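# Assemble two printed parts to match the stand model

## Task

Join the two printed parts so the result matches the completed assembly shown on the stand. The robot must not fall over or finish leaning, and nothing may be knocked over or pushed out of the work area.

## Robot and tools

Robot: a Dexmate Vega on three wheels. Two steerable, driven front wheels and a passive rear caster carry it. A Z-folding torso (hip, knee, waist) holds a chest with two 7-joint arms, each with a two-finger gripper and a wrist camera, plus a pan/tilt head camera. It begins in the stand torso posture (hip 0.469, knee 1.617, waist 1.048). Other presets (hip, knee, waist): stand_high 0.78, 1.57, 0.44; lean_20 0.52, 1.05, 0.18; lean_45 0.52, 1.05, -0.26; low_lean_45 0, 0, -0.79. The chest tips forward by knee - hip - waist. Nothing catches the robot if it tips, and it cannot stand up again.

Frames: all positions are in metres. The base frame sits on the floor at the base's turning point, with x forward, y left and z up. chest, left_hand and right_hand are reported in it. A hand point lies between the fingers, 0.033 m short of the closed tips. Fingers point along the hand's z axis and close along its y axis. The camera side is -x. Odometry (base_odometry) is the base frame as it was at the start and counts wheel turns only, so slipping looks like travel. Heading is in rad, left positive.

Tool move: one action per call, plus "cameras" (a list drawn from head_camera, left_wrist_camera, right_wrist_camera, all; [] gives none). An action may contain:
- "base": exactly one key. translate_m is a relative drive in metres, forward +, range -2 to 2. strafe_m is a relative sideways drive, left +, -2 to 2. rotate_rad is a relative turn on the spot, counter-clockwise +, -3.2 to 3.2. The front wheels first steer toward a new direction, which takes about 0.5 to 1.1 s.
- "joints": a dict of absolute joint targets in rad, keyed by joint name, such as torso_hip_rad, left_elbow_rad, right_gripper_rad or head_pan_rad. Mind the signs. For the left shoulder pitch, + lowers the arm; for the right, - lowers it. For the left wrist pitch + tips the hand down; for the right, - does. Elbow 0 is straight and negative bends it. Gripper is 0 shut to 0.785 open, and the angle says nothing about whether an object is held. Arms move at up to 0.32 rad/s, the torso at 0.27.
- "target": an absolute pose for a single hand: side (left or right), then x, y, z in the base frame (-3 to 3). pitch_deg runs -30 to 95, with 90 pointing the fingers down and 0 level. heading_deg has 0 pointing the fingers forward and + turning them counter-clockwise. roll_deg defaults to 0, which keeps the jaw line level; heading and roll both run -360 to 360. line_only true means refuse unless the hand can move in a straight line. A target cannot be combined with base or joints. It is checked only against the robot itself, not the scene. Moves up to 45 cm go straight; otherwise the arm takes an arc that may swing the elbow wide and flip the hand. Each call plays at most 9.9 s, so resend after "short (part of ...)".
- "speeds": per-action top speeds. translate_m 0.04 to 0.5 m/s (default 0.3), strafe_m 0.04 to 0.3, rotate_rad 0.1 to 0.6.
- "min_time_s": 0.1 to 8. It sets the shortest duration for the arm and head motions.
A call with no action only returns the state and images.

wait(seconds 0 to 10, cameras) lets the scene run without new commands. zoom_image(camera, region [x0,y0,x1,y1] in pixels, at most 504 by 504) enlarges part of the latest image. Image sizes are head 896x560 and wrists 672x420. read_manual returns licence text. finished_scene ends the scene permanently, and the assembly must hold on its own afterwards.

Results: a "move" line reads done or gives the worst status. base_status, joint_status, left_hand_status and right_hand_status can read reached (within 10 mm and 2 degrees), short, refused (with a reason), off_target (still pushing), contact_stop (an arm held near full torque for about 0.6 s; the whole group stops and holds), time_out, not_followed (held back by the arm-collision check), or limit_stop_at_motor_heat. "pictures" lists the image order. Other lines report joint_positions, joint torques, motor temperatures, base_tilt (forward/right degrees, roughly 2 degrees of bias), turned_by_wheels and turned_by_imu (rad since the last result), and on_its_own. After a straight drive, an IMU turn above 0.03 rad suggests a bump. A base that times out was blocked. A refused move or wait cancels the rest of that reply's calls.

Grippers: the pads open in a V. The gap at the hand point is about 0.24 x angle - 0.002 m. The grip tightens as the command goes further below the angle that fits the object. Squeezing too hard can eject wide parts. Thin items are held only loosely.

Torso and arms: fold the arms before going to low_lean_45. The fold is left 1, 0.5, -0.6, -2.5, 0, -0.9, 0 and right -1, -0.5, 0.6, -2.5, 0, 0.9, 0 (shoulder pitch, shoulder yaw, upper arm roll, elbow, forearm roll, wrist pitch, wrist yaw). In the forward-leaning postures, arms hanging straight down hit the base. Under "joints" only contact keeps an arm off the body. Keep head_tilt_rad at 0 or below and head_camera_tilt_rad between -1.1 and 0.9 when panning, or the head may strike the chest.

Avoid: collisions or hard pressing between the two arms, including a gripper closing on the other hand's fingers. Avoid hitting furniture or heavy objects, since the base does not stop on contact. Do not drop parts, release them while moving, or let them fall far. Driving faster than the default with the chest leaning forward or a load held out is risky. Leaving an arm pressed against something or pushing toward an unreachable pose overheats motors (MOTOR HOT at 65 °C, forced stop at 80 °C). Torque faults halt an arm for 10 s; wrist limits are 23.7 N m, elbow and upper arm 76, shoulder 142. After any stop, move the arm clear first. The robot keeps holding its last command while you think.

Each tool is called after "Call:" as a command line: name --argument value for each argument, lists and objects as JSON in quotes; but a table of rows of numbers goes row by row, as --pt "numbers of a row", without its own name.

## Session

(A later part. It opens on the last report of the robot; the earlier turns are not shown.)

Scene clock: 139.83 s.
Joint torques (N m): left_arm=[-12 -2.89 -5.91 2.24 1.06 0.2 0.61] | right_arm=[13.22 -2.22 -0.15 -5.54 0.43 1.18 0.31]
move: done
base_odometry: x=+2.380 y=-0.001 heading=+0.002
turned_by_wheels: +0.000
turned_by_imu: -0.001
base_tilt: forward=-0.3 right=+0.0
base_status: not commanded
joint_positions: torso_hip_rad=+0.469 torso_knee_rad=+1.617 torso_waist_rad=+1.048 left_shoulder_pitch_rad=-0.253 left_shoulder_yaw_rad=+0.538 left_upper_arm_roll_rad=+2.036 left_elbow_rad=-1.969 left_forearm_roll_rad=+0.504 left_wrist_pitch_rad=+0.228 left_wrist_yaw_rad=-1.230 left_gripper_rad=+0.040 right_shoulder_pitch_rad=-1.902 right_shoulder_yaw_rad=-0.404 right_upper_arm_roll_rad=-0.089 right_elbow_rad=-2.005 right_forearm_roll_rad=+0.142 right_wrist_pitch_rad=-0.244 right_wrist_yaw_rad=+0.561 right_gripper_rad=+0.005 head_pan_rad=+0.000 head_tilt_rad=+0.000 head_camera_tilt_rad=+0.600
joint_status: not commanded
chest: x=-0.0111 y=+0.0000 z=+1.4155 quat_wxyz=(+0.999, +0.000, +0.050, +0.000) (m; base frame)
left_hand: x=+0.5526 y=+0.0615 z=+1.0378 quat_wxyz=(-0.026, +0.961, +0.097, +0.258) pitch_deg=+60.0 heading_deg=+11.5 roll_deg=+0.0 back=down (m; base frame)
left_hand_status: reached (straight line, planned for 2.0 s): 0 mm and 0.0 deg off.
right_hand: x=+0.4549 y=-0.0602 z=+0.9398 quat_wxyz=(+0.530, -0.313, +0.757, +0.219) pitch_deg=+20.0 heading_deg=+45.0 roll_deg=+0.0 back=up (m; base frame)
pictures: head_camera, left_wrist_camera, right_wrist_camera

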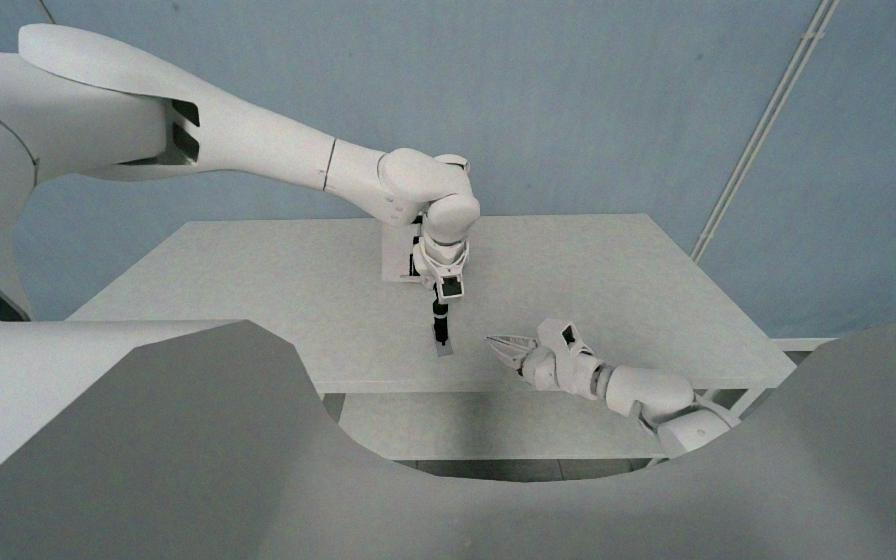

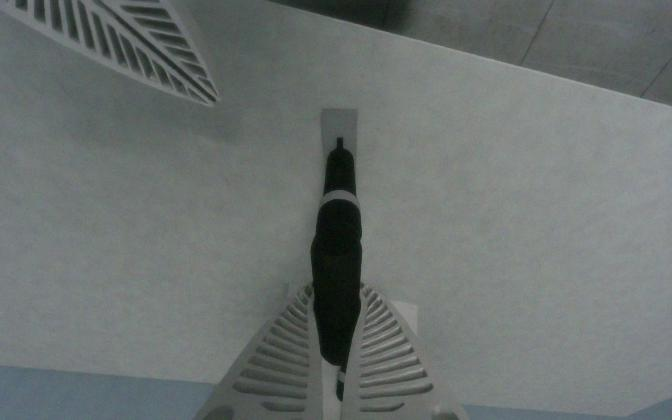

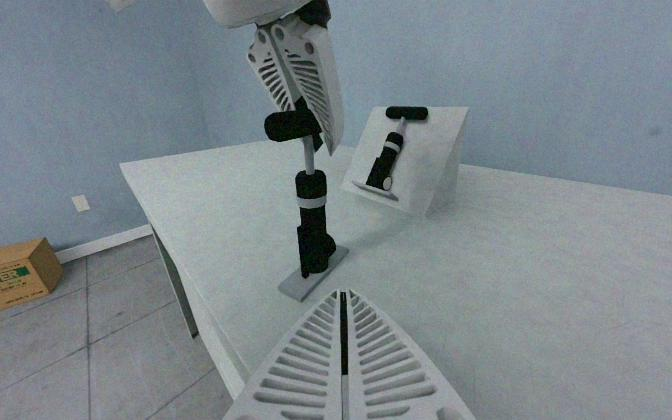

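Call:
move --target '{"side": "left", "x": 0.5525, "y": 0.0615, "z": 1.0345, "pitch_deg": 60, "heading_deg": 11.5, "line_only": true}' --min_time_s 2 --cameras '["all"]'

Call:
zoom_image --camera "right_wrist_camera" --region '[260, 90, 370, 220]'

Call:
zoom_image --camera "right_wrist_camera" --region '[285, 160, 340, 220]'

Call:
zoom_image --camera "left_wrist_camera" --region '[270, 100, 410, 260]'

Scene clock: 143.17 s.
Joint torques (N m): left_arm=[-5.8 -2.35 -2.57 3.26 -0.68 0.51 0.45] | right_arm=[11.75 -2.38 1.27 -4.99 0.6 1.75 0.04]
move: done
base_odometry: x=+2.380 y=-0.001 heading=+0.002
turned_by_wheels: +0.000
turned_by_imu: -0.001
base_tilt: forward=-0.3 right=+0.1
base_status: not commanded
joint_positions: torso_hip_rad=+0.469 torso_knee_rad=+1.617 torso_waist_rad=+1.048 left_shoulder_pitch_rad=-0.248 left_shoulder_yaw_rad=+0.536 left_upper_arm_roll_rad=+2.039 left_elbow_rad=-1.967 left_forearm_roll_rad=+0.508 left_wrist_pitch_rad=+0.231 left_wrist_yaw_rad=-1.227 left_gripper_rad=+0.040 right_shoulder_pitch_rad=-1.902 right_shoulder_yaw_rad=-0.404 right_upper_arm_roll_rad=-0.089 right_elbow_rad=-2.005 right_forearm_roll_rad=+0.142 right_wrist_pitch_rad=-0.244 right_wrist_yaw_rad=+0.561 right_gripper_rad=+0.005 head_pan_rad=+0.000 head_tilt_rad=+0.000 head_camera_tilt_rad=+0.600
joint_status: not commanded
chest: x=-0.0112 y=+0.0000 z=+1.4155 quat_wxyz=(+0.999, +0.000, +0.050, +0.000) (m; base frame)
left_hand: x=+0.5528 y=+0.0614 z=+1.0353 quat_wxyz=(-0.026, +0.961, +0.097, +0.258) pitch_deg=+59.9 heading_deg=+11.5 roll_deg=-0.1 back=down (m; base frame)
left_hand_status: reached (straight line, planned for 2.0 s): 1 mm and 0.1 deg off.
right_hand: x=+0.4549 y=-0.0602 z=+0.9399 quat_wxyz=(+0.530, -0.313, +0.757, +0.219) pitch_deg=+20.0 heading_deg=+45.0 roll_deg=+0.0 back=up (m; base frame)
pictures: head_camera, left_wrist_camera, right_wrist_camera

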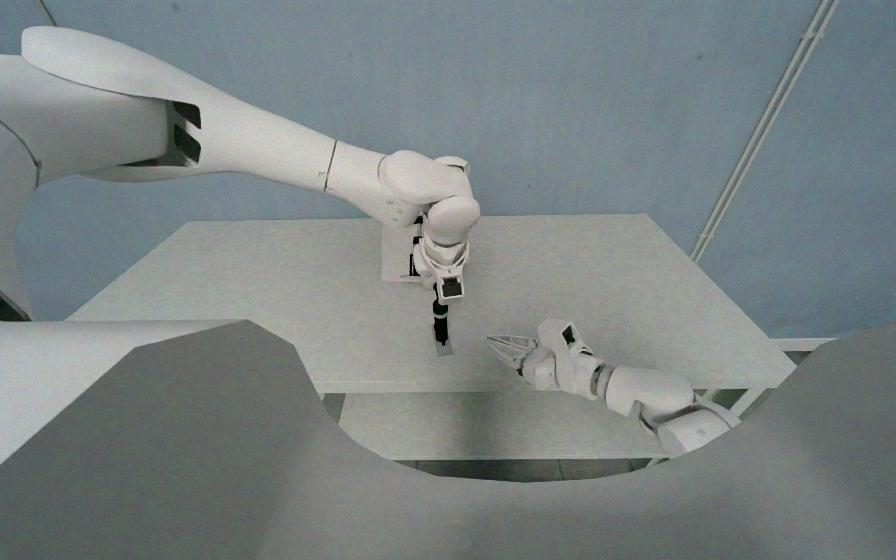

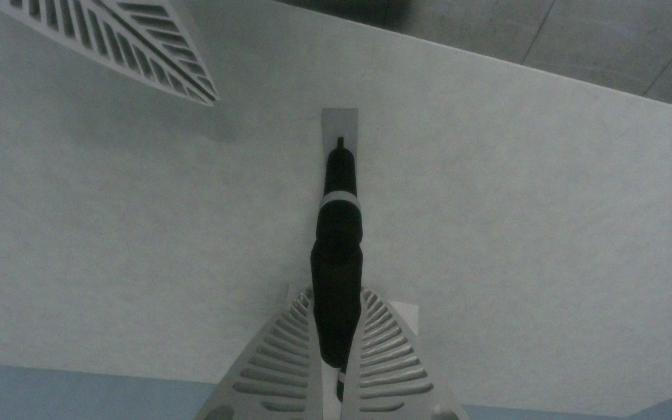

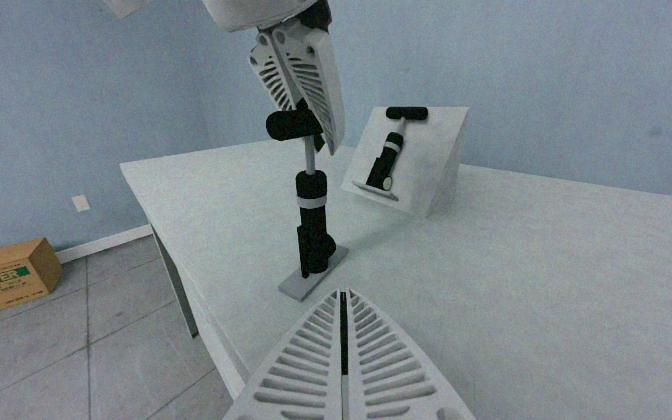

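Scaled by 3.877 from the camera's 672x420 image, which has a finer 960x600 frame.

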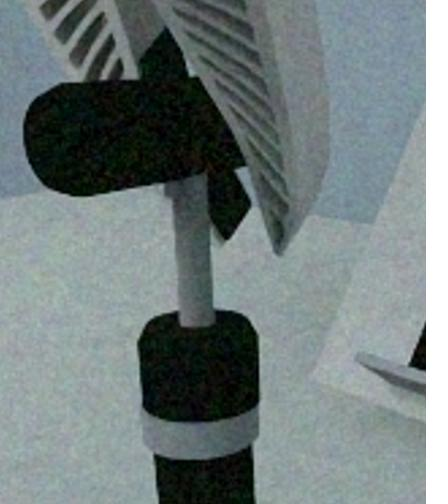

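Scaled by 8.400 from the camera's 672x420 image, which has a finer 960x600 frame.

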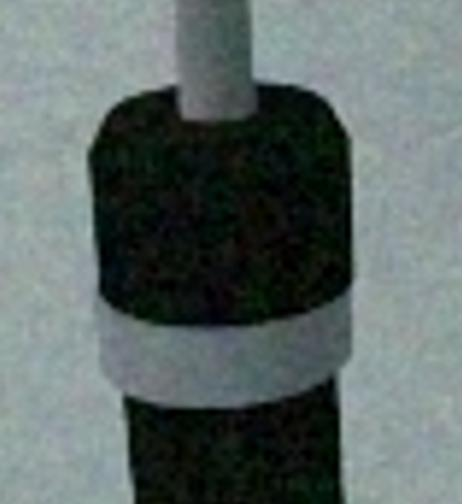

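Scaled by 3.150 from the camera's 672x420 image, which has a finer 960x600 frame.

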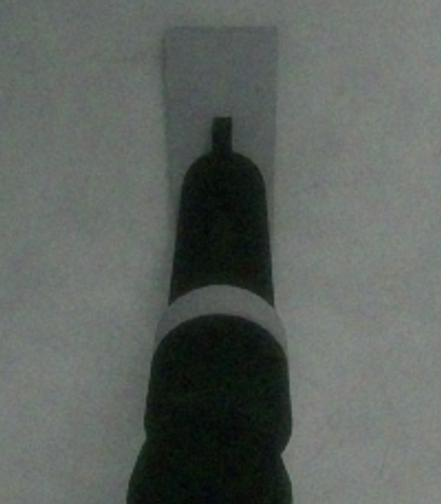

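Call:
move --target '{"side": "left", "x": 0.5525, "y": 0.0615, "z": 1.037, "pitch_deg": 60, "heading_deg": 11.5, "line_only": true}' --min_time_s 1.5 --cameras '["all"]'

Call:
zoom_image --camera "right_wrist_camera" --region '[260, 90, 370, 220]'

Call:
zoom_image --camera "right_wrist_camera" --region '[285, 160, 340, 220]'

Call:
zoom_image --camera "head_camera" --region '[400, 250, 480, 350]'

Scene clock: 146.77 s.
Joint torques (N m): left_arm=[-22.22 1.69 -9.96 0.13 0.05 0.31 -0.09] | right_arm=[12.84 -2.41 0.44 -5.27 0.24 2.59 0.21]
move: done
base_odometry: x=+2.380 y=-0.001 heading=+0.002
turned_by_wheels: +0.000
turned_by_imu: -0.001
base_tilt: forward=-0.3 right=+0.3
base_status: not commanded
joint_positions: torso_hip_rad=+0.469 torso_knee_rad=+1.617 torso_waist_rad=+1.048 left_shoulder_pitch_rad=-0.251 left_shoulder_yaw_rad=+0.537 left_upper_arm_roll_rad=+2.037 left_elbow_rad=-1.968 left_forearm_roll_rad=+0.505 left_wrist_pitch_rad=+0.229 left_wrist_yaw_rad=-1.229 left_gripper_rad=+0.040 right_shoulder_pitch_rad=-1.902 right_shoulder_yaw_rad=-0.404 right_upper_arm_roll_rad=-0.089 right_elbow_rad=-2.005 right_forearm_roll_rad=+0.142 right_wrist_pitch_rad=-0.244 right_wrist_yaw_rad=+0.561 right_gripper_rad=+0.005 head_pan_rad=+0.000 head_tilt_rad=+0.000 head_camera_tilt_rad=+0.600
joint_status: not commanded
chest: x=-0.0112 y=+0.0000 z=+1.4155 quat_wxyz=(+0.999, +0.000, +0.050, +0.000) (m; base frame)
left_hand: x=+0.5525 y=+0.0616 z=+1.0366 quat_wxyz=(-0.026, +0.961, +0.097, +0.257) pitch_deg=+60.0 heading_deg=+11.5 roll_deg=+0.0 back=down (m; base frame)
left_hand_status: reached (straight line, planned for 1.5 s): 0 mm and 0.0 deg off.
right_hand: x=+0.4549 y=-0.0602 z=+0.9399 quat_wxyz=(+0.530, -0.313, +0.757, +0.219) pitch_deg=+20.0 heading_deg=+45.0 roll_deg=+0.0 back=up (m; base frame)
pictures: head_camera, left_wrist_camera, right_wrist_camera

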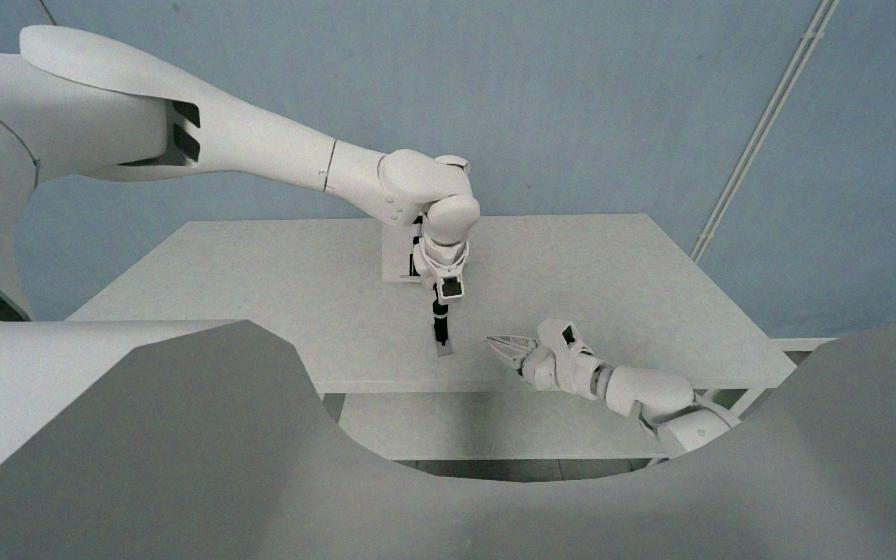

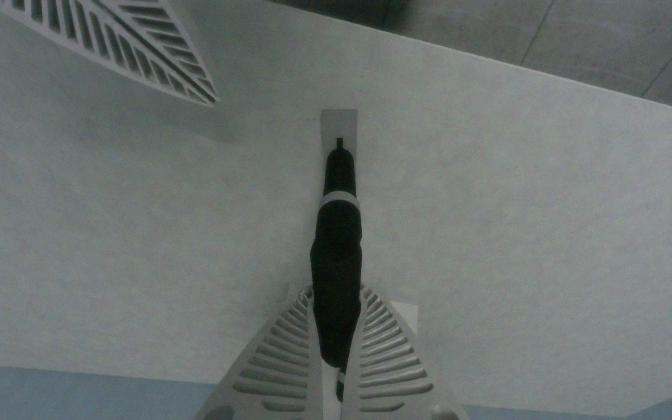

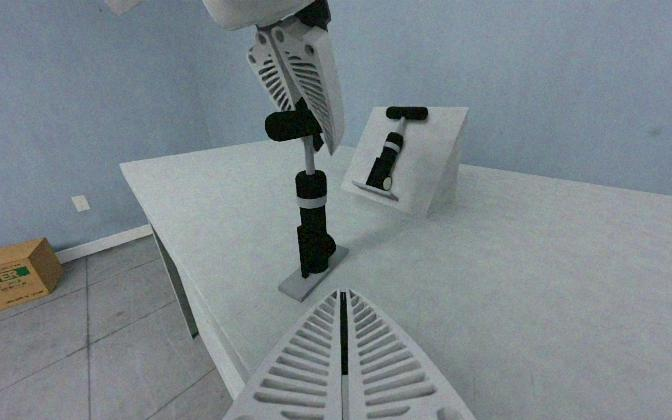

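Scaled by 3.877 from the camera's 672x420 image, which has a finer 960x600 frame.

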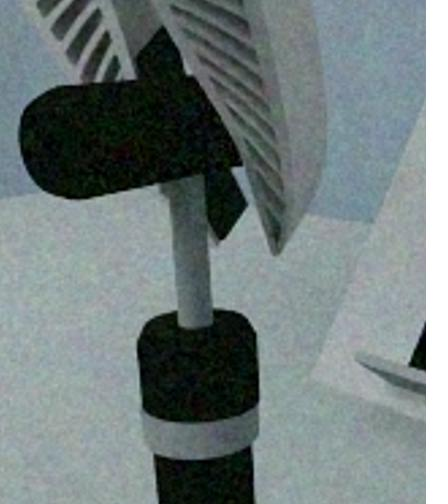

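Scaled by 8.400 from the camera's 672x420 image, which has a finer 960x600 frame.

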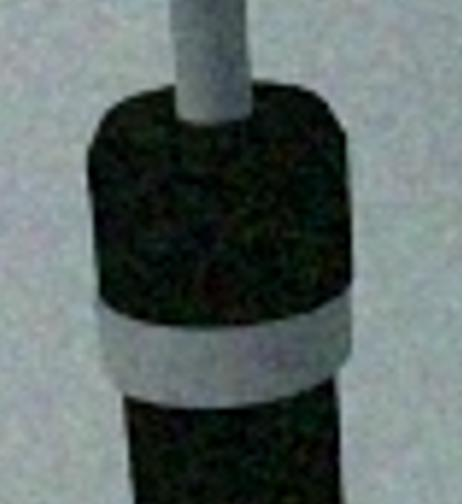

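Scaled by 5.040 from the camera's 896x560 image, which has a finer 960x600 frame.

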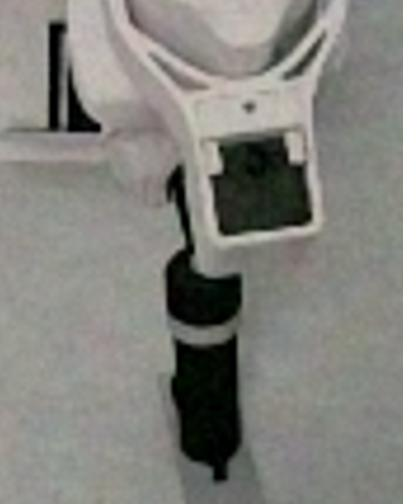

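Call:
move --joints '{"left_gripper_rad": 0.12}' --cameras '["all"]'

Call:
zoom_image --camera "right_wrist_camera" --region '[260, 90, 370, 220]'

Call:
zoom_image --camera "left_wrist_camera" --region '[250, 180, 430, 390]'

Scene clock: 147.90 s.
Joint torques (N m): left_arm=[-22.67 1.77 -8.6 1.05 0.68 0.6 -0.17] | right_arm=[12.07 -2.28 1.52 -4.99 0.3 1.82 -0.04]
move: done
base_odometry: x=+2.380 y=-0.001 heading=+0.002
turned_by_wheels: +0.000
turned_by_imu: +0.000
base_tilt: forward=-0.1 right=+0.1
base_status: not commanded
joint_positions: torso_hip_rad=+0.469 torso_knee_rad=+1.617 torso_waist_rad=+1.048 left_shoulder_pitch_rad=-0.251 left_shoulder_yaw_rad=+0.537 left_upper_arm_roll_rad=+2.037 left_elbow_rad=-1.968 left_forearm_roll_rad=+0.505 left_wrist_pitch_rad=+0.229 left_wrist_yaw_rad=-1.229 left_gripper_rad=+0.120 right_shoulder_pitch_rad=-1.902 right_shoulder_yaw_rad=-0.404 right_upper_arm_roll_rad=-0.089 right_elbow_rad=-2.005 right_forearm_roll_rad=+0.142 right_wrist_pitch_rad=-0.244 right_wrist_yaw_rad=+0.561 right_gripper_rad=+0.005 head_pan_rad=+0.000 head_tilt_rad=+0.000 head_camera_tilt_rad=+0.600
joint_status: all done
chest: x=-0.0112 y=+0.0000 z=+1.4155 quat_wxyz=(+0.999, +0.000, +0.050, +0.000) (m; base frame)
left_hand: x=+0.5524 y=+0.0615 z=+1.0367 quat_wxyz=(-0.026, +0.961, +0.097, +0.257) pitch_deg=+60.0 heading_deg=+11.5 roll_deg=+0.0 back=down (m; base frame)
right_hand: x=+0.4549 y=-0.0602 z=+0.9399 quat_wxyz=(+0.530, -0.313, +0.757, +0.219) pitch_deg=+20.0 heading_deg=+45.0 roll_deg=+0.0 back=up (m; base frame)
pictures: head_camera, left_wrist_camera, right_wrist_camera

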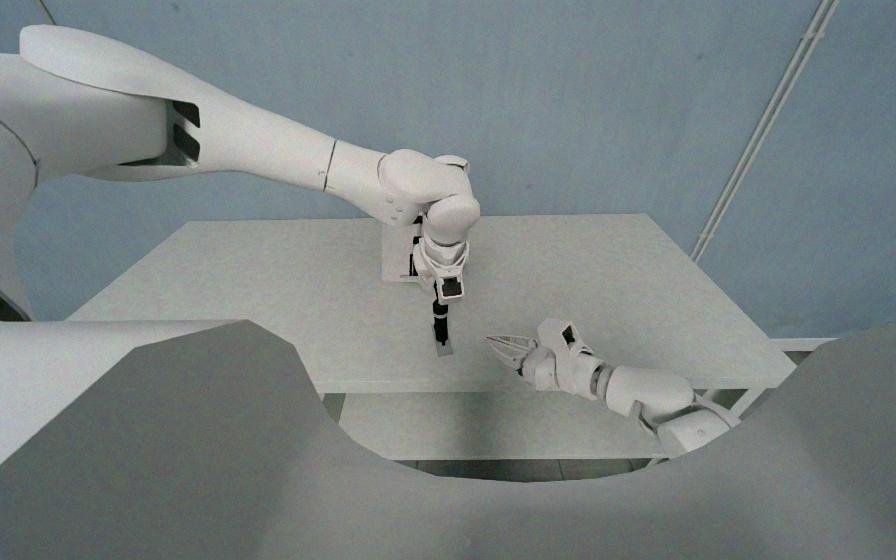

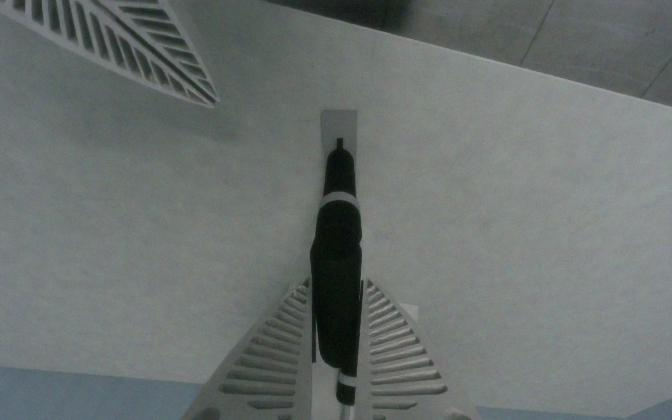

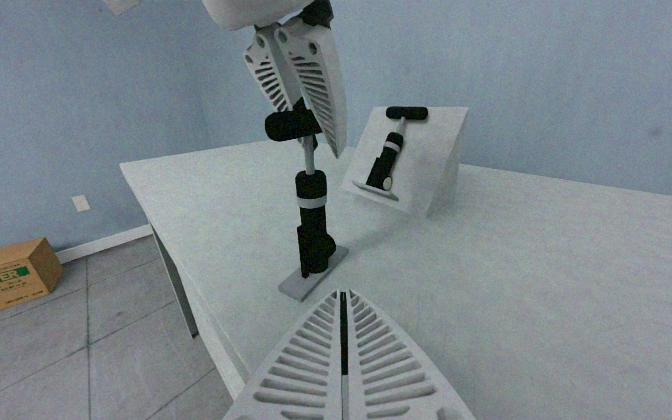

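Scaled by 3.877 from the camera's 672x420 image, which has a finer 960x600 frame.

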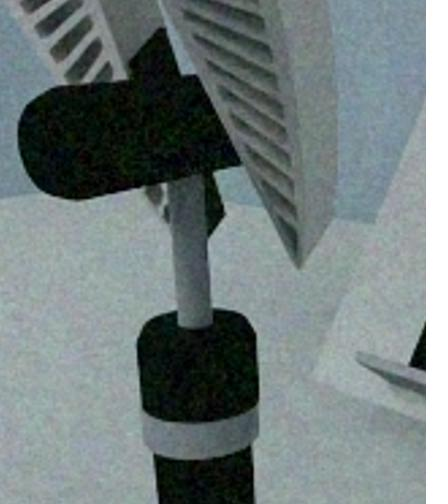

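Scaled by 2.400 from the camera's 672x420 image, which has a finer 960x600 frame.

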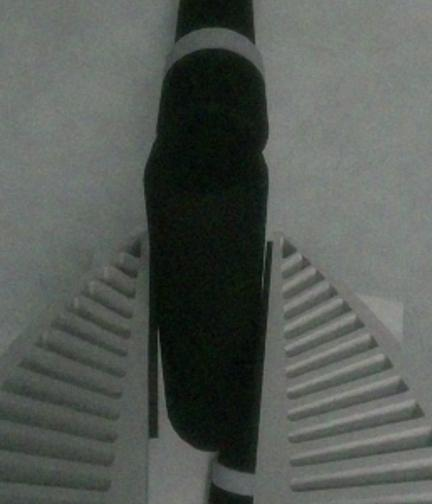

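Call:
move --joints '{"left_gripper_rad": 0.35}' --cameras '["all"]'

Call:
zoom_image --camera "right_wrist_camera" --region '[240, 60, 370, 310]'

Call:
zoom_image --camera "left_wrist_camera" --region '[220, 90, 460, 390]'

Scene clock: 149.17 s.
Joint torques (N m): left_arm=[-23.1 2.52 -9.2 1.2 0.84 -0.37 -0.07] | right_arm=[12.6 -3.14 -0.05 -6.73 0.43 1.19 -0.02]
move: done
base_odometry: x=+2.380 y=-0.001 heading=+0.002
turned_by_wheels: +0.000
turned_by_imu: +0.000
base_tilt: forward=-0.3 right=+0.2
base_status: not commanded
joint_positions: torso_hip_rad=+0.469 torso_knee_rad=+1.617 torso_waist_rad=+1.048 left_shoulder_pitch_rad=-0.251 left_shoulder_yaw_rad=+0.537 left_upper_arm_roll_rad=+2.037 left_elbow_rad=-1.968 left_forearm_roll_rad=+0.504 left_wrist_pitch_rad=+0.229 left_wrist_yaw_rad=-1.229 left_gripper_rad=+0.350 right_shoulder_pitch_rad=-1.902 right_shoulder_yaw_rad=-0.404 right_upper_arm_roll_rad=-0.089 right_elbow_rad=-2.005 right_forearm_roll_rad=+0.142 right_wrist_pitch_rad=-0.244 right_wrist_yaw_rad=+0.561 right_gripper_rad=+0.005 head_pan_rad=+0.000 head_tilt_rad=+0.000 head_camera_tilt_rad=+0.600
joint_status: all done
chest: x=-0.0112 y=+0.0000 z=+1.4155 quat_wxyz=(+0.999, +0.000, +0.050, +0.000) (m; base frame)
left_hand: x=+0.5524 y=+0.0615 z=+1.0367 quat_wxyz=(-0.026, +0.961, +0.097, +0.257) pitch_deg=+60.0 heading_deg=+11.5 roll_deg=+0.0 back=down (m; base frame)
right_hand: x=+0.4549 y=-0.0602 z=+0.9399 quat_wxyz=(+0.530, -0.313, +0.757, +0.219) pitch_deg=+20.0 heading_deg=+45.0 roll_deg=+0.0 back=up (m; base frame)
pictures: head_camera, left_wrist_camera, right_wrist_camera

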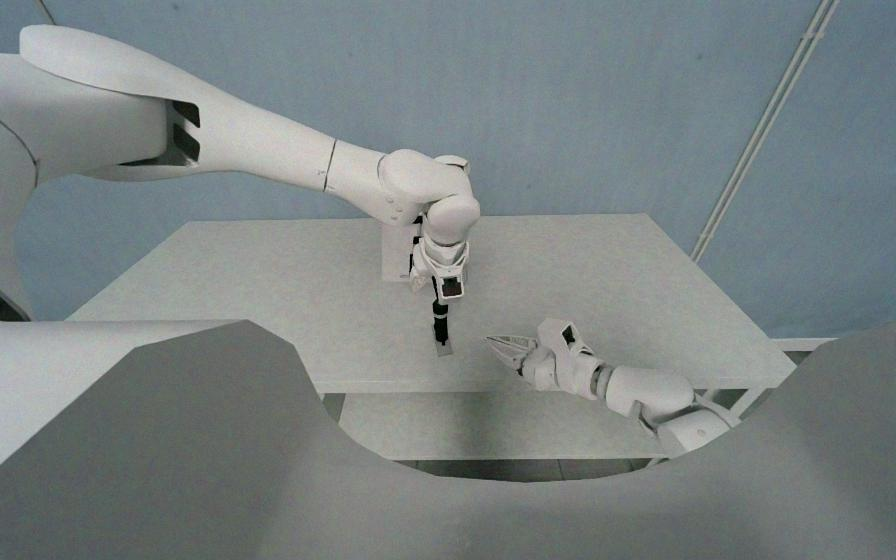

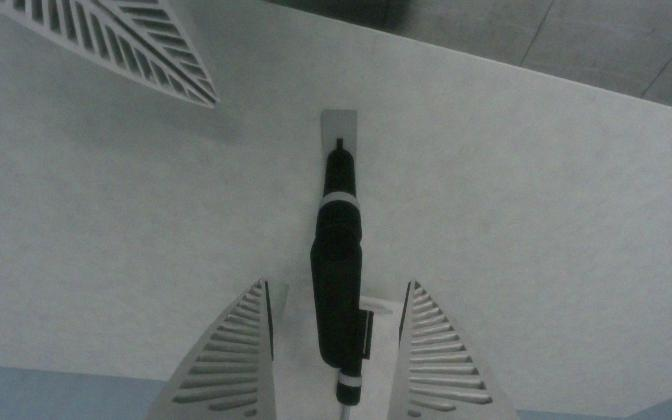

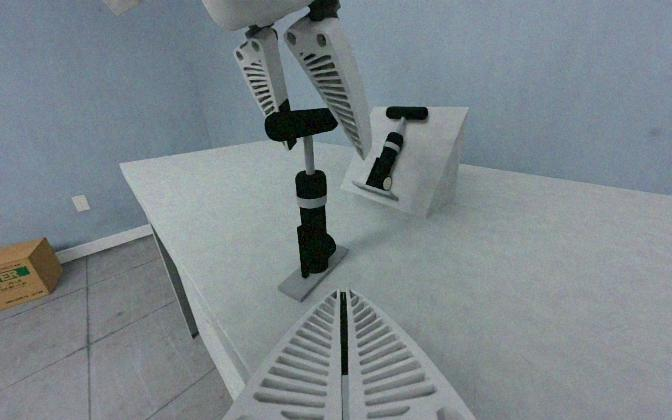

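Scaled by 2.016 from the camera's 672x420 image, which has a finer 960x600 frame.

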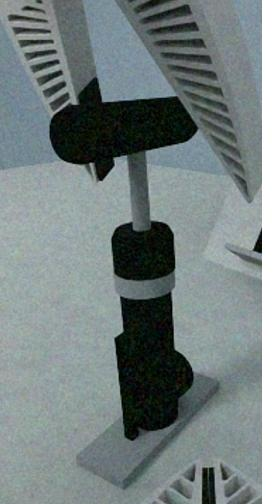

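Scaled by 1.680 from the camera's 672x420 image, which has a finer 960x600 frame.

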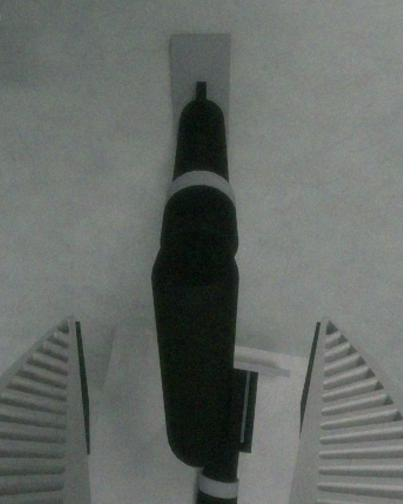

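Call:
move --target '{"side": "left", "x": 0.489, "y": 0.049, "z": 1.15, "pitch_deg": 60, "heading_deg": 11.5, "line_only": true}' --min_time_s 3 --cameras '["all"]'

Call:
zoom_image --camera "right_wrist_camera" --region '[240, 60, 370, 310]'

Call:
zoom_image --camera "left_wrist_camera" --region '[250, 80, 430, 300]'

Call:
zoom_image --camera "right_wrist_camera" --region '[285, 160, 340, 220]'

Scene clock: 153.93 s.
Joint torques (N m): left_arm=[-21.46 -1.29 -7.03 3.11 0.68 -0.02 -0.73] | right_arm=[14.32 -3.6 -0.87 -6.03 0.27 1.37 -0.2]
move: done
base_odometry: x=+2.380 y=-0.001 heading=+0.002
turned_by_wheels: +0.000
turned_by_imu: -0.001
base_tilt: forward=-0.4 right=+0.0
base_status: not commanded
joint_positions: torso_hip_rad=+0.469 torso_knee_rad=+1.617 torso_waist_rad=+1.048 left_shoulder_pitch_rad=-0.526 left_shoulder_yaw_rad=+0.574 left_upper_arm_roll_rad=+1.987 left_elbow_rad=-2.242 left_forearm_roll_rad=+0.270 left_wrist_pitch_rad=+0.333 left_wrist_yaw_rad=-1.348 left_gripper_rad=+0.350 right_shoulder_pitch_rad=-1.902 right_shoulder_yaw_rad=-0.404 right_upper_arm_roll_rad=-0.089 right_elbow_rad=-2.005 right_forearm_roll_rad=+0.142 right_wrist_pitch_rad=-0.244 right_wrist_yaw_rad=+0.561 right_gripper_rad=+0.005 head_pan_rad=+0.000 head_tilt_rad=+0.000 head_camera_tilt_rad=+0.600
joint_status: not commanded
chest: x=-0.0111 y=+0.0000 z=+1.4155 quat_wxyz=(+0.999, +0.000, +0.050, +0.000) (m; base frame)
left_hand: x=+0.4898 y=+0.0489 z=+1.1484 quat_wxyz=(-0.026, +0.961, +0.097, +0.257) pitch_deg=+60.0 heading_deg=+11.4 roll_deg=-0.1 back=down (m; base frame)
left_hand_status: reached (straight line, planned for 3.0 s): 2 mm and 0.0 deg off.
right_hand: x=+0.4549 y=-0.0602 z=+0.9399 quat_wxyz=(+0.530, -0.313, +0.757, +0.219) pitch_deg=+20.0 heading_deg=+45.0 roll_deg=+0.0 back=up (m; base frame)
pictures: head_camera, left_wrist_camera, right_wrist_camera

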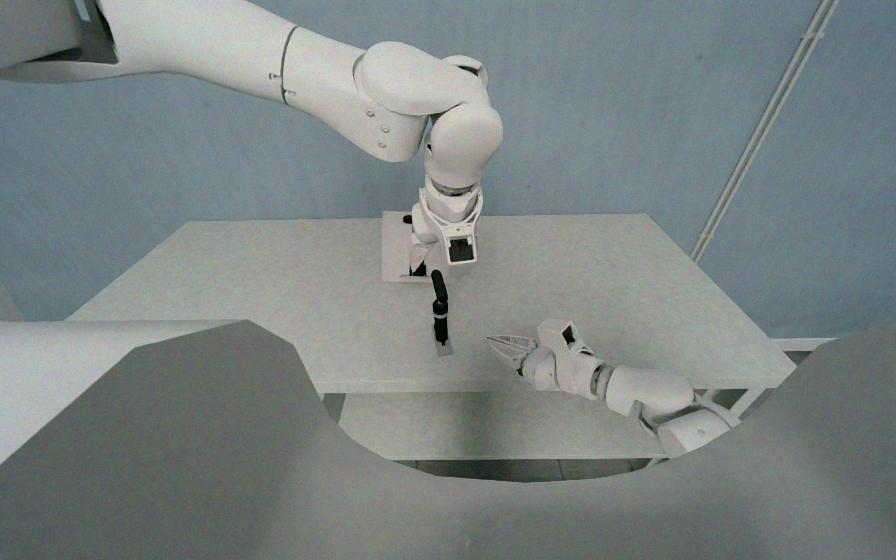

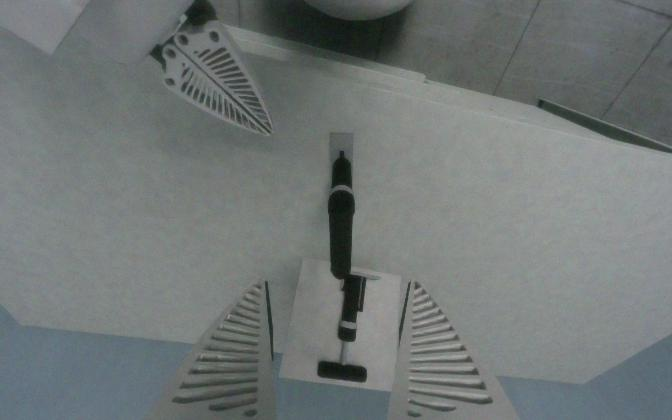

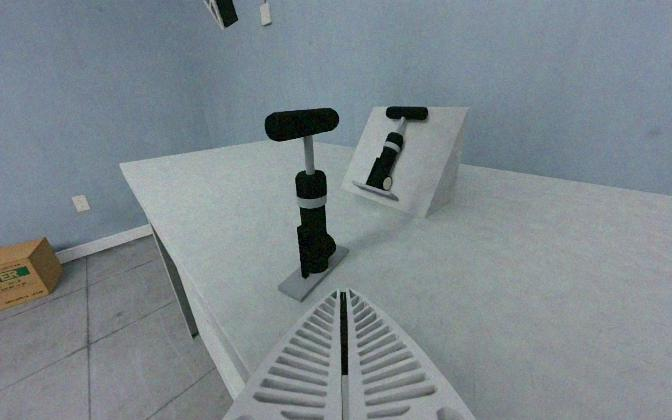

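Scaled by 2.016 from the camera's 672x420 image, which has a finer 960x600 frame.

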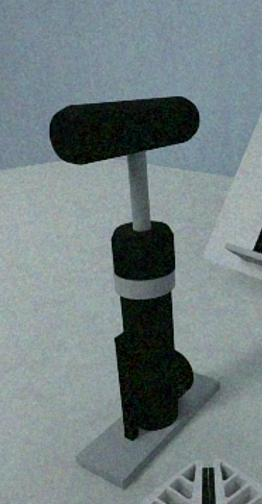

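Scaled by 2.291 from the camera's 672x420 image, which has a finer 960x600 frame.

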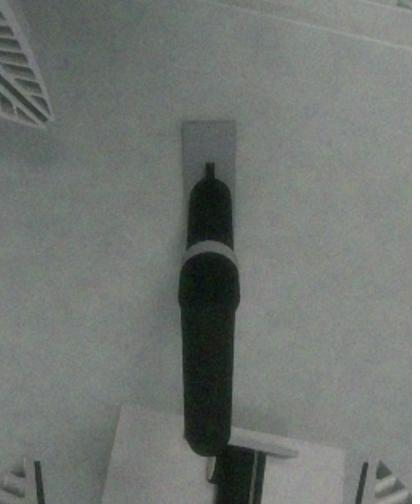

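Scaled by 8.400 from the camera's 672x420 image, which has a finer 960x600 frame.

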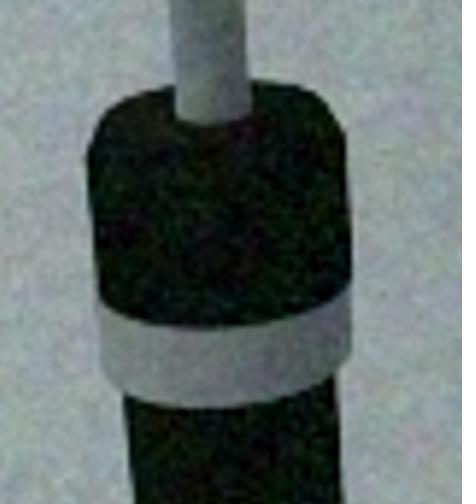

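Call:
zoom_image --camera "right_wrist_camera" --region '[345, 95, 445, 215]'

Call:
zoom_image --camera "right_wrist_camera" --region '[250, 95, 350, 215]'

Call:
zoom_image --camera "left_wrist_camera" --region '[280, 240, 410, 400]'

Scaled by 4.200 from the camera's 672x420 image, which has a finer 960x600 frame.

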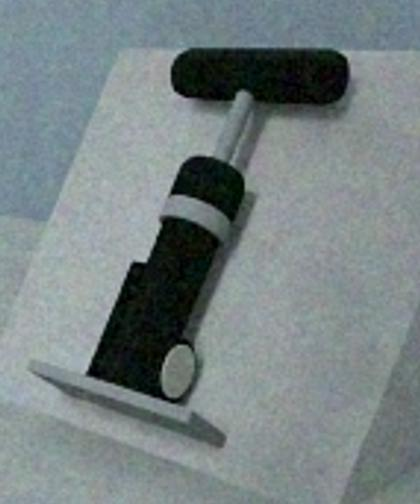

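Scaled by 4.200 from the camera's 672x420 image, which has a finer 960x600 frame.

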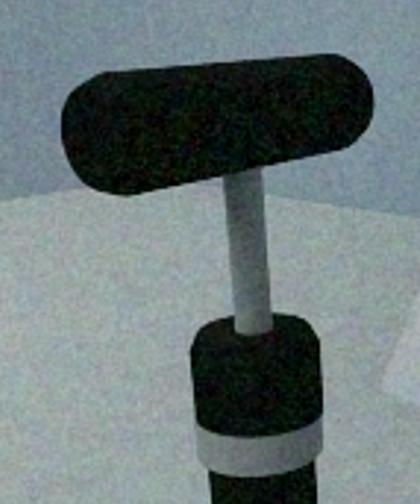

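Scaled by 3.150 from the camera's 672x420 image, which has a finer 960x600 frame.

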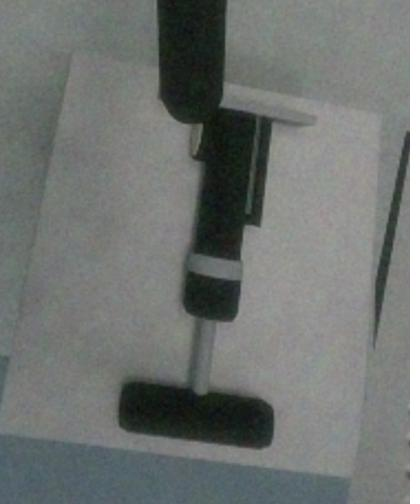

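Call:
move --target '{"side": "left", "x": 0.49, "y": 0.27, "z": 1.16, "pitch_deg": 60, "heading_deg": 0, "line_only": true}' --min_time_s 3 --cameras '["all"]'

Call:
zoom_image --camera "head_camera" --region '[370, 190, 480, 370]'

Call:
zoom_image --camera "right_wrist_camera" --region '[250, 90, 450, 310]'

Scene clock: 166.67 s.
Joint torques (N m): left_arm=[-17.38 -3.31 -6.27 3.13 0.37 -0.44 0.63] | right_arm=[11.16 -3.76 0 -5.59 0.46 1.06 0.32]
move: done
base_odometry: x=+2.380 y=-0.001 heading=+0.002
turned_by_wheels: +0.000
turned_by_imu: -0.002
base_tilt: forward=-0.3 right=+0.3
base_status: not commanded
joint_positions: torso_hip_rad=+0.469 torso_knee_rad=+1.617 torso_waist_rad=+1.048 left_shoulder_pitch_rad=-0.804 left_shoulder_yaw_rad=+1.439 left_upper_arm_roll_rad=+2.253 left_elbow_rad=-2.298 left_forearm_roll_rad=+0.613 left_wrist_pitch_rad=-0.599 left_wrist_yaw_rad=-1.099 left_gripper_rad=+0.350 right_shoulder_pitch_rad=-1.902 right_shoulder_yaw_rad=-0.404 right_upper_arm_roll_rad=-0.089 right_elbow_rad=-2.005 right_forearm_roll_rad=+0.142 right_wrist_pitch_rad=-0.244 right_wrist_yaw_rad=+0.561 right_gripper_rad=+0.005 head_pan_rad=+0.000 head_tilt_rad=+0.000 head_camera_tilt_rad=+0.600
joint_status: not commanded
chest: x=-0.0111 y=+0.0000 z=+1.4155 quat_wxyz=(+0.999, +0.000, +0.050, +0.000) (m; base frame)
left_hand: x=+0.4900 y=+0.2690 z=+1.1599 quat_wxyz=(+0.000, +0.966, +0.000, +0.259) pitch_deg=+60.0 heading_deg=+0.0 roll_deg=+0.0 back=down (m; base frame)
left_hand_status: reached (straight line, planned for 3.5 s): 1 mm and 0.0 deg off.
right_hand: x=+0.4549 y=-0.0602 z=+0.9399 quat_wxyz=(+0.530, -0.313, +0.757, +0.219) pitch_deg=+20.0 heading_deg=+45.0 roll_deg=+0.0 back=up (m; base frame)
pictures: head_camera, left_wrist_camera, right_wrist_camera

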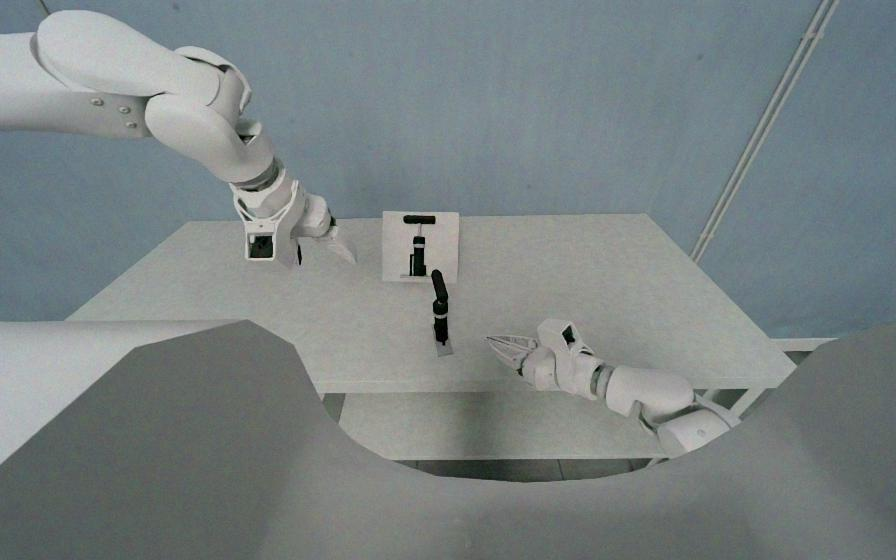

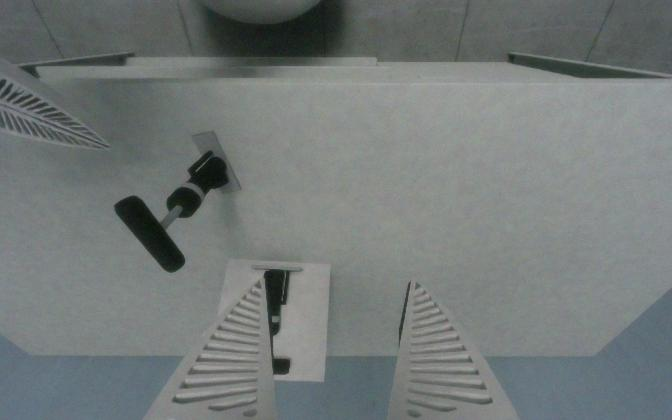

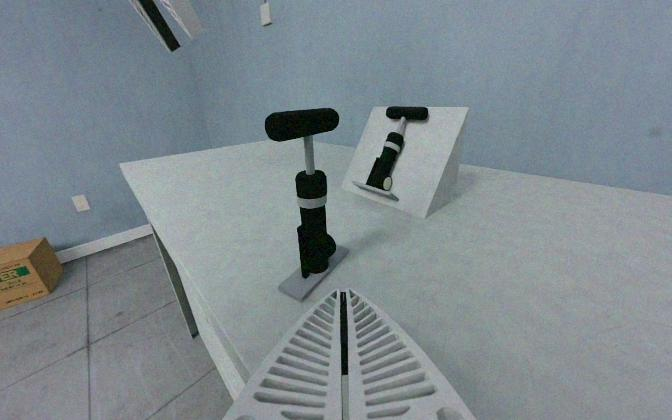

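Scaled by 2.800 from the camera's 896x560 image, which has a finer 960x600 frame.

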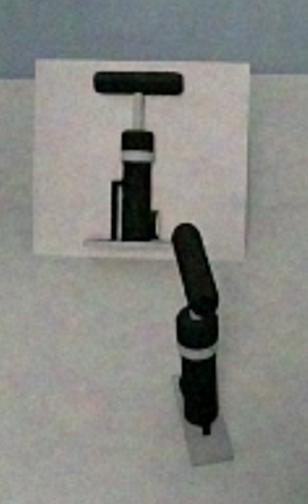

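Scaled by 2.291 from the camera's 672x420 image, which has a finer 960x600 frame.

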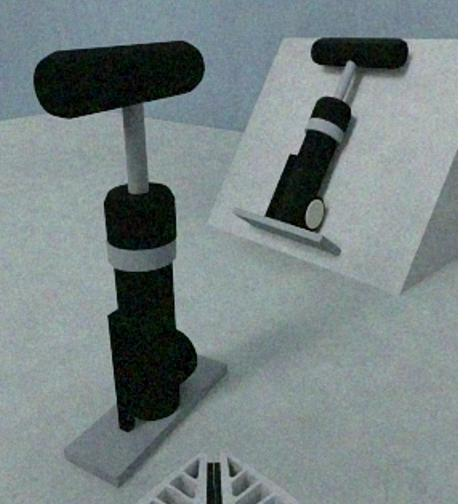

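Call:
zoom_image --camera "right_wrist_camera" --region '[365, 100, 425, 160]'

Call:
zoom_image --camera "head_camera" --region '[395, 205, 445, 285]'

Call:
zoom_image --camera "head_camera" --region '[415, 265, 465, 365]'

Scaled by 8.400 from the camera's 672x420 image, which has a finer 960x600 frame.

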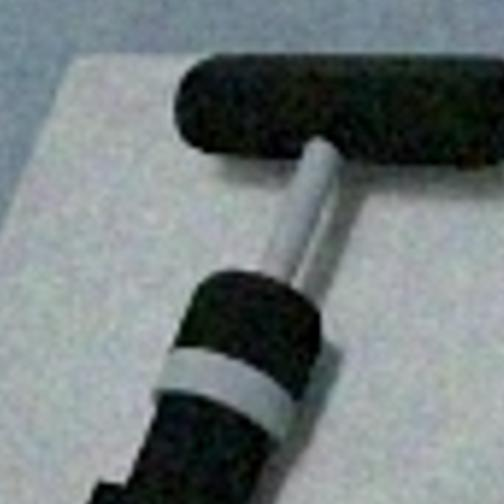

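Scaled by 6.300 from the camera's 896x560 image, which has a finer 960x600 frame.

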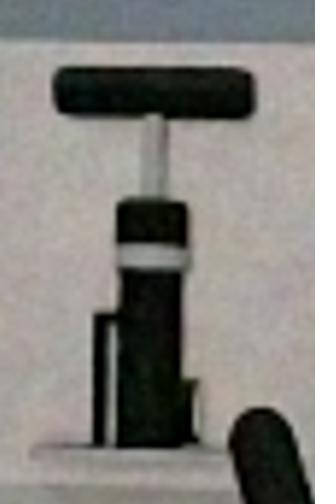

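Scaled by 5.040 from the camera's 896x560 image, which has a finer 960x600 frame.

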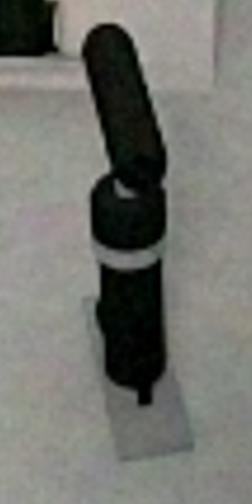

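Call:
zoom_image --camera "left_wrist_camera" --region '[100, 120, 260, 290]'

Scaled by 2.965 from the camera's 672x420 image, which has a finer 960x600 frame.

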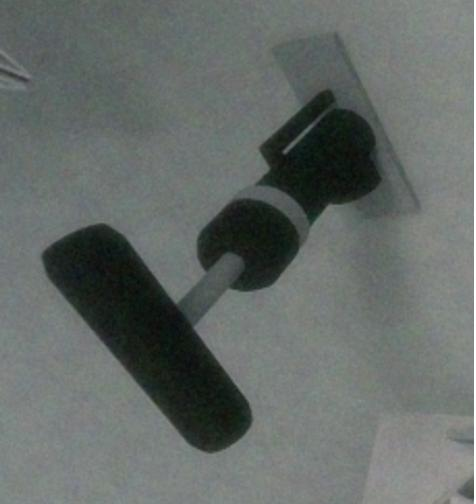

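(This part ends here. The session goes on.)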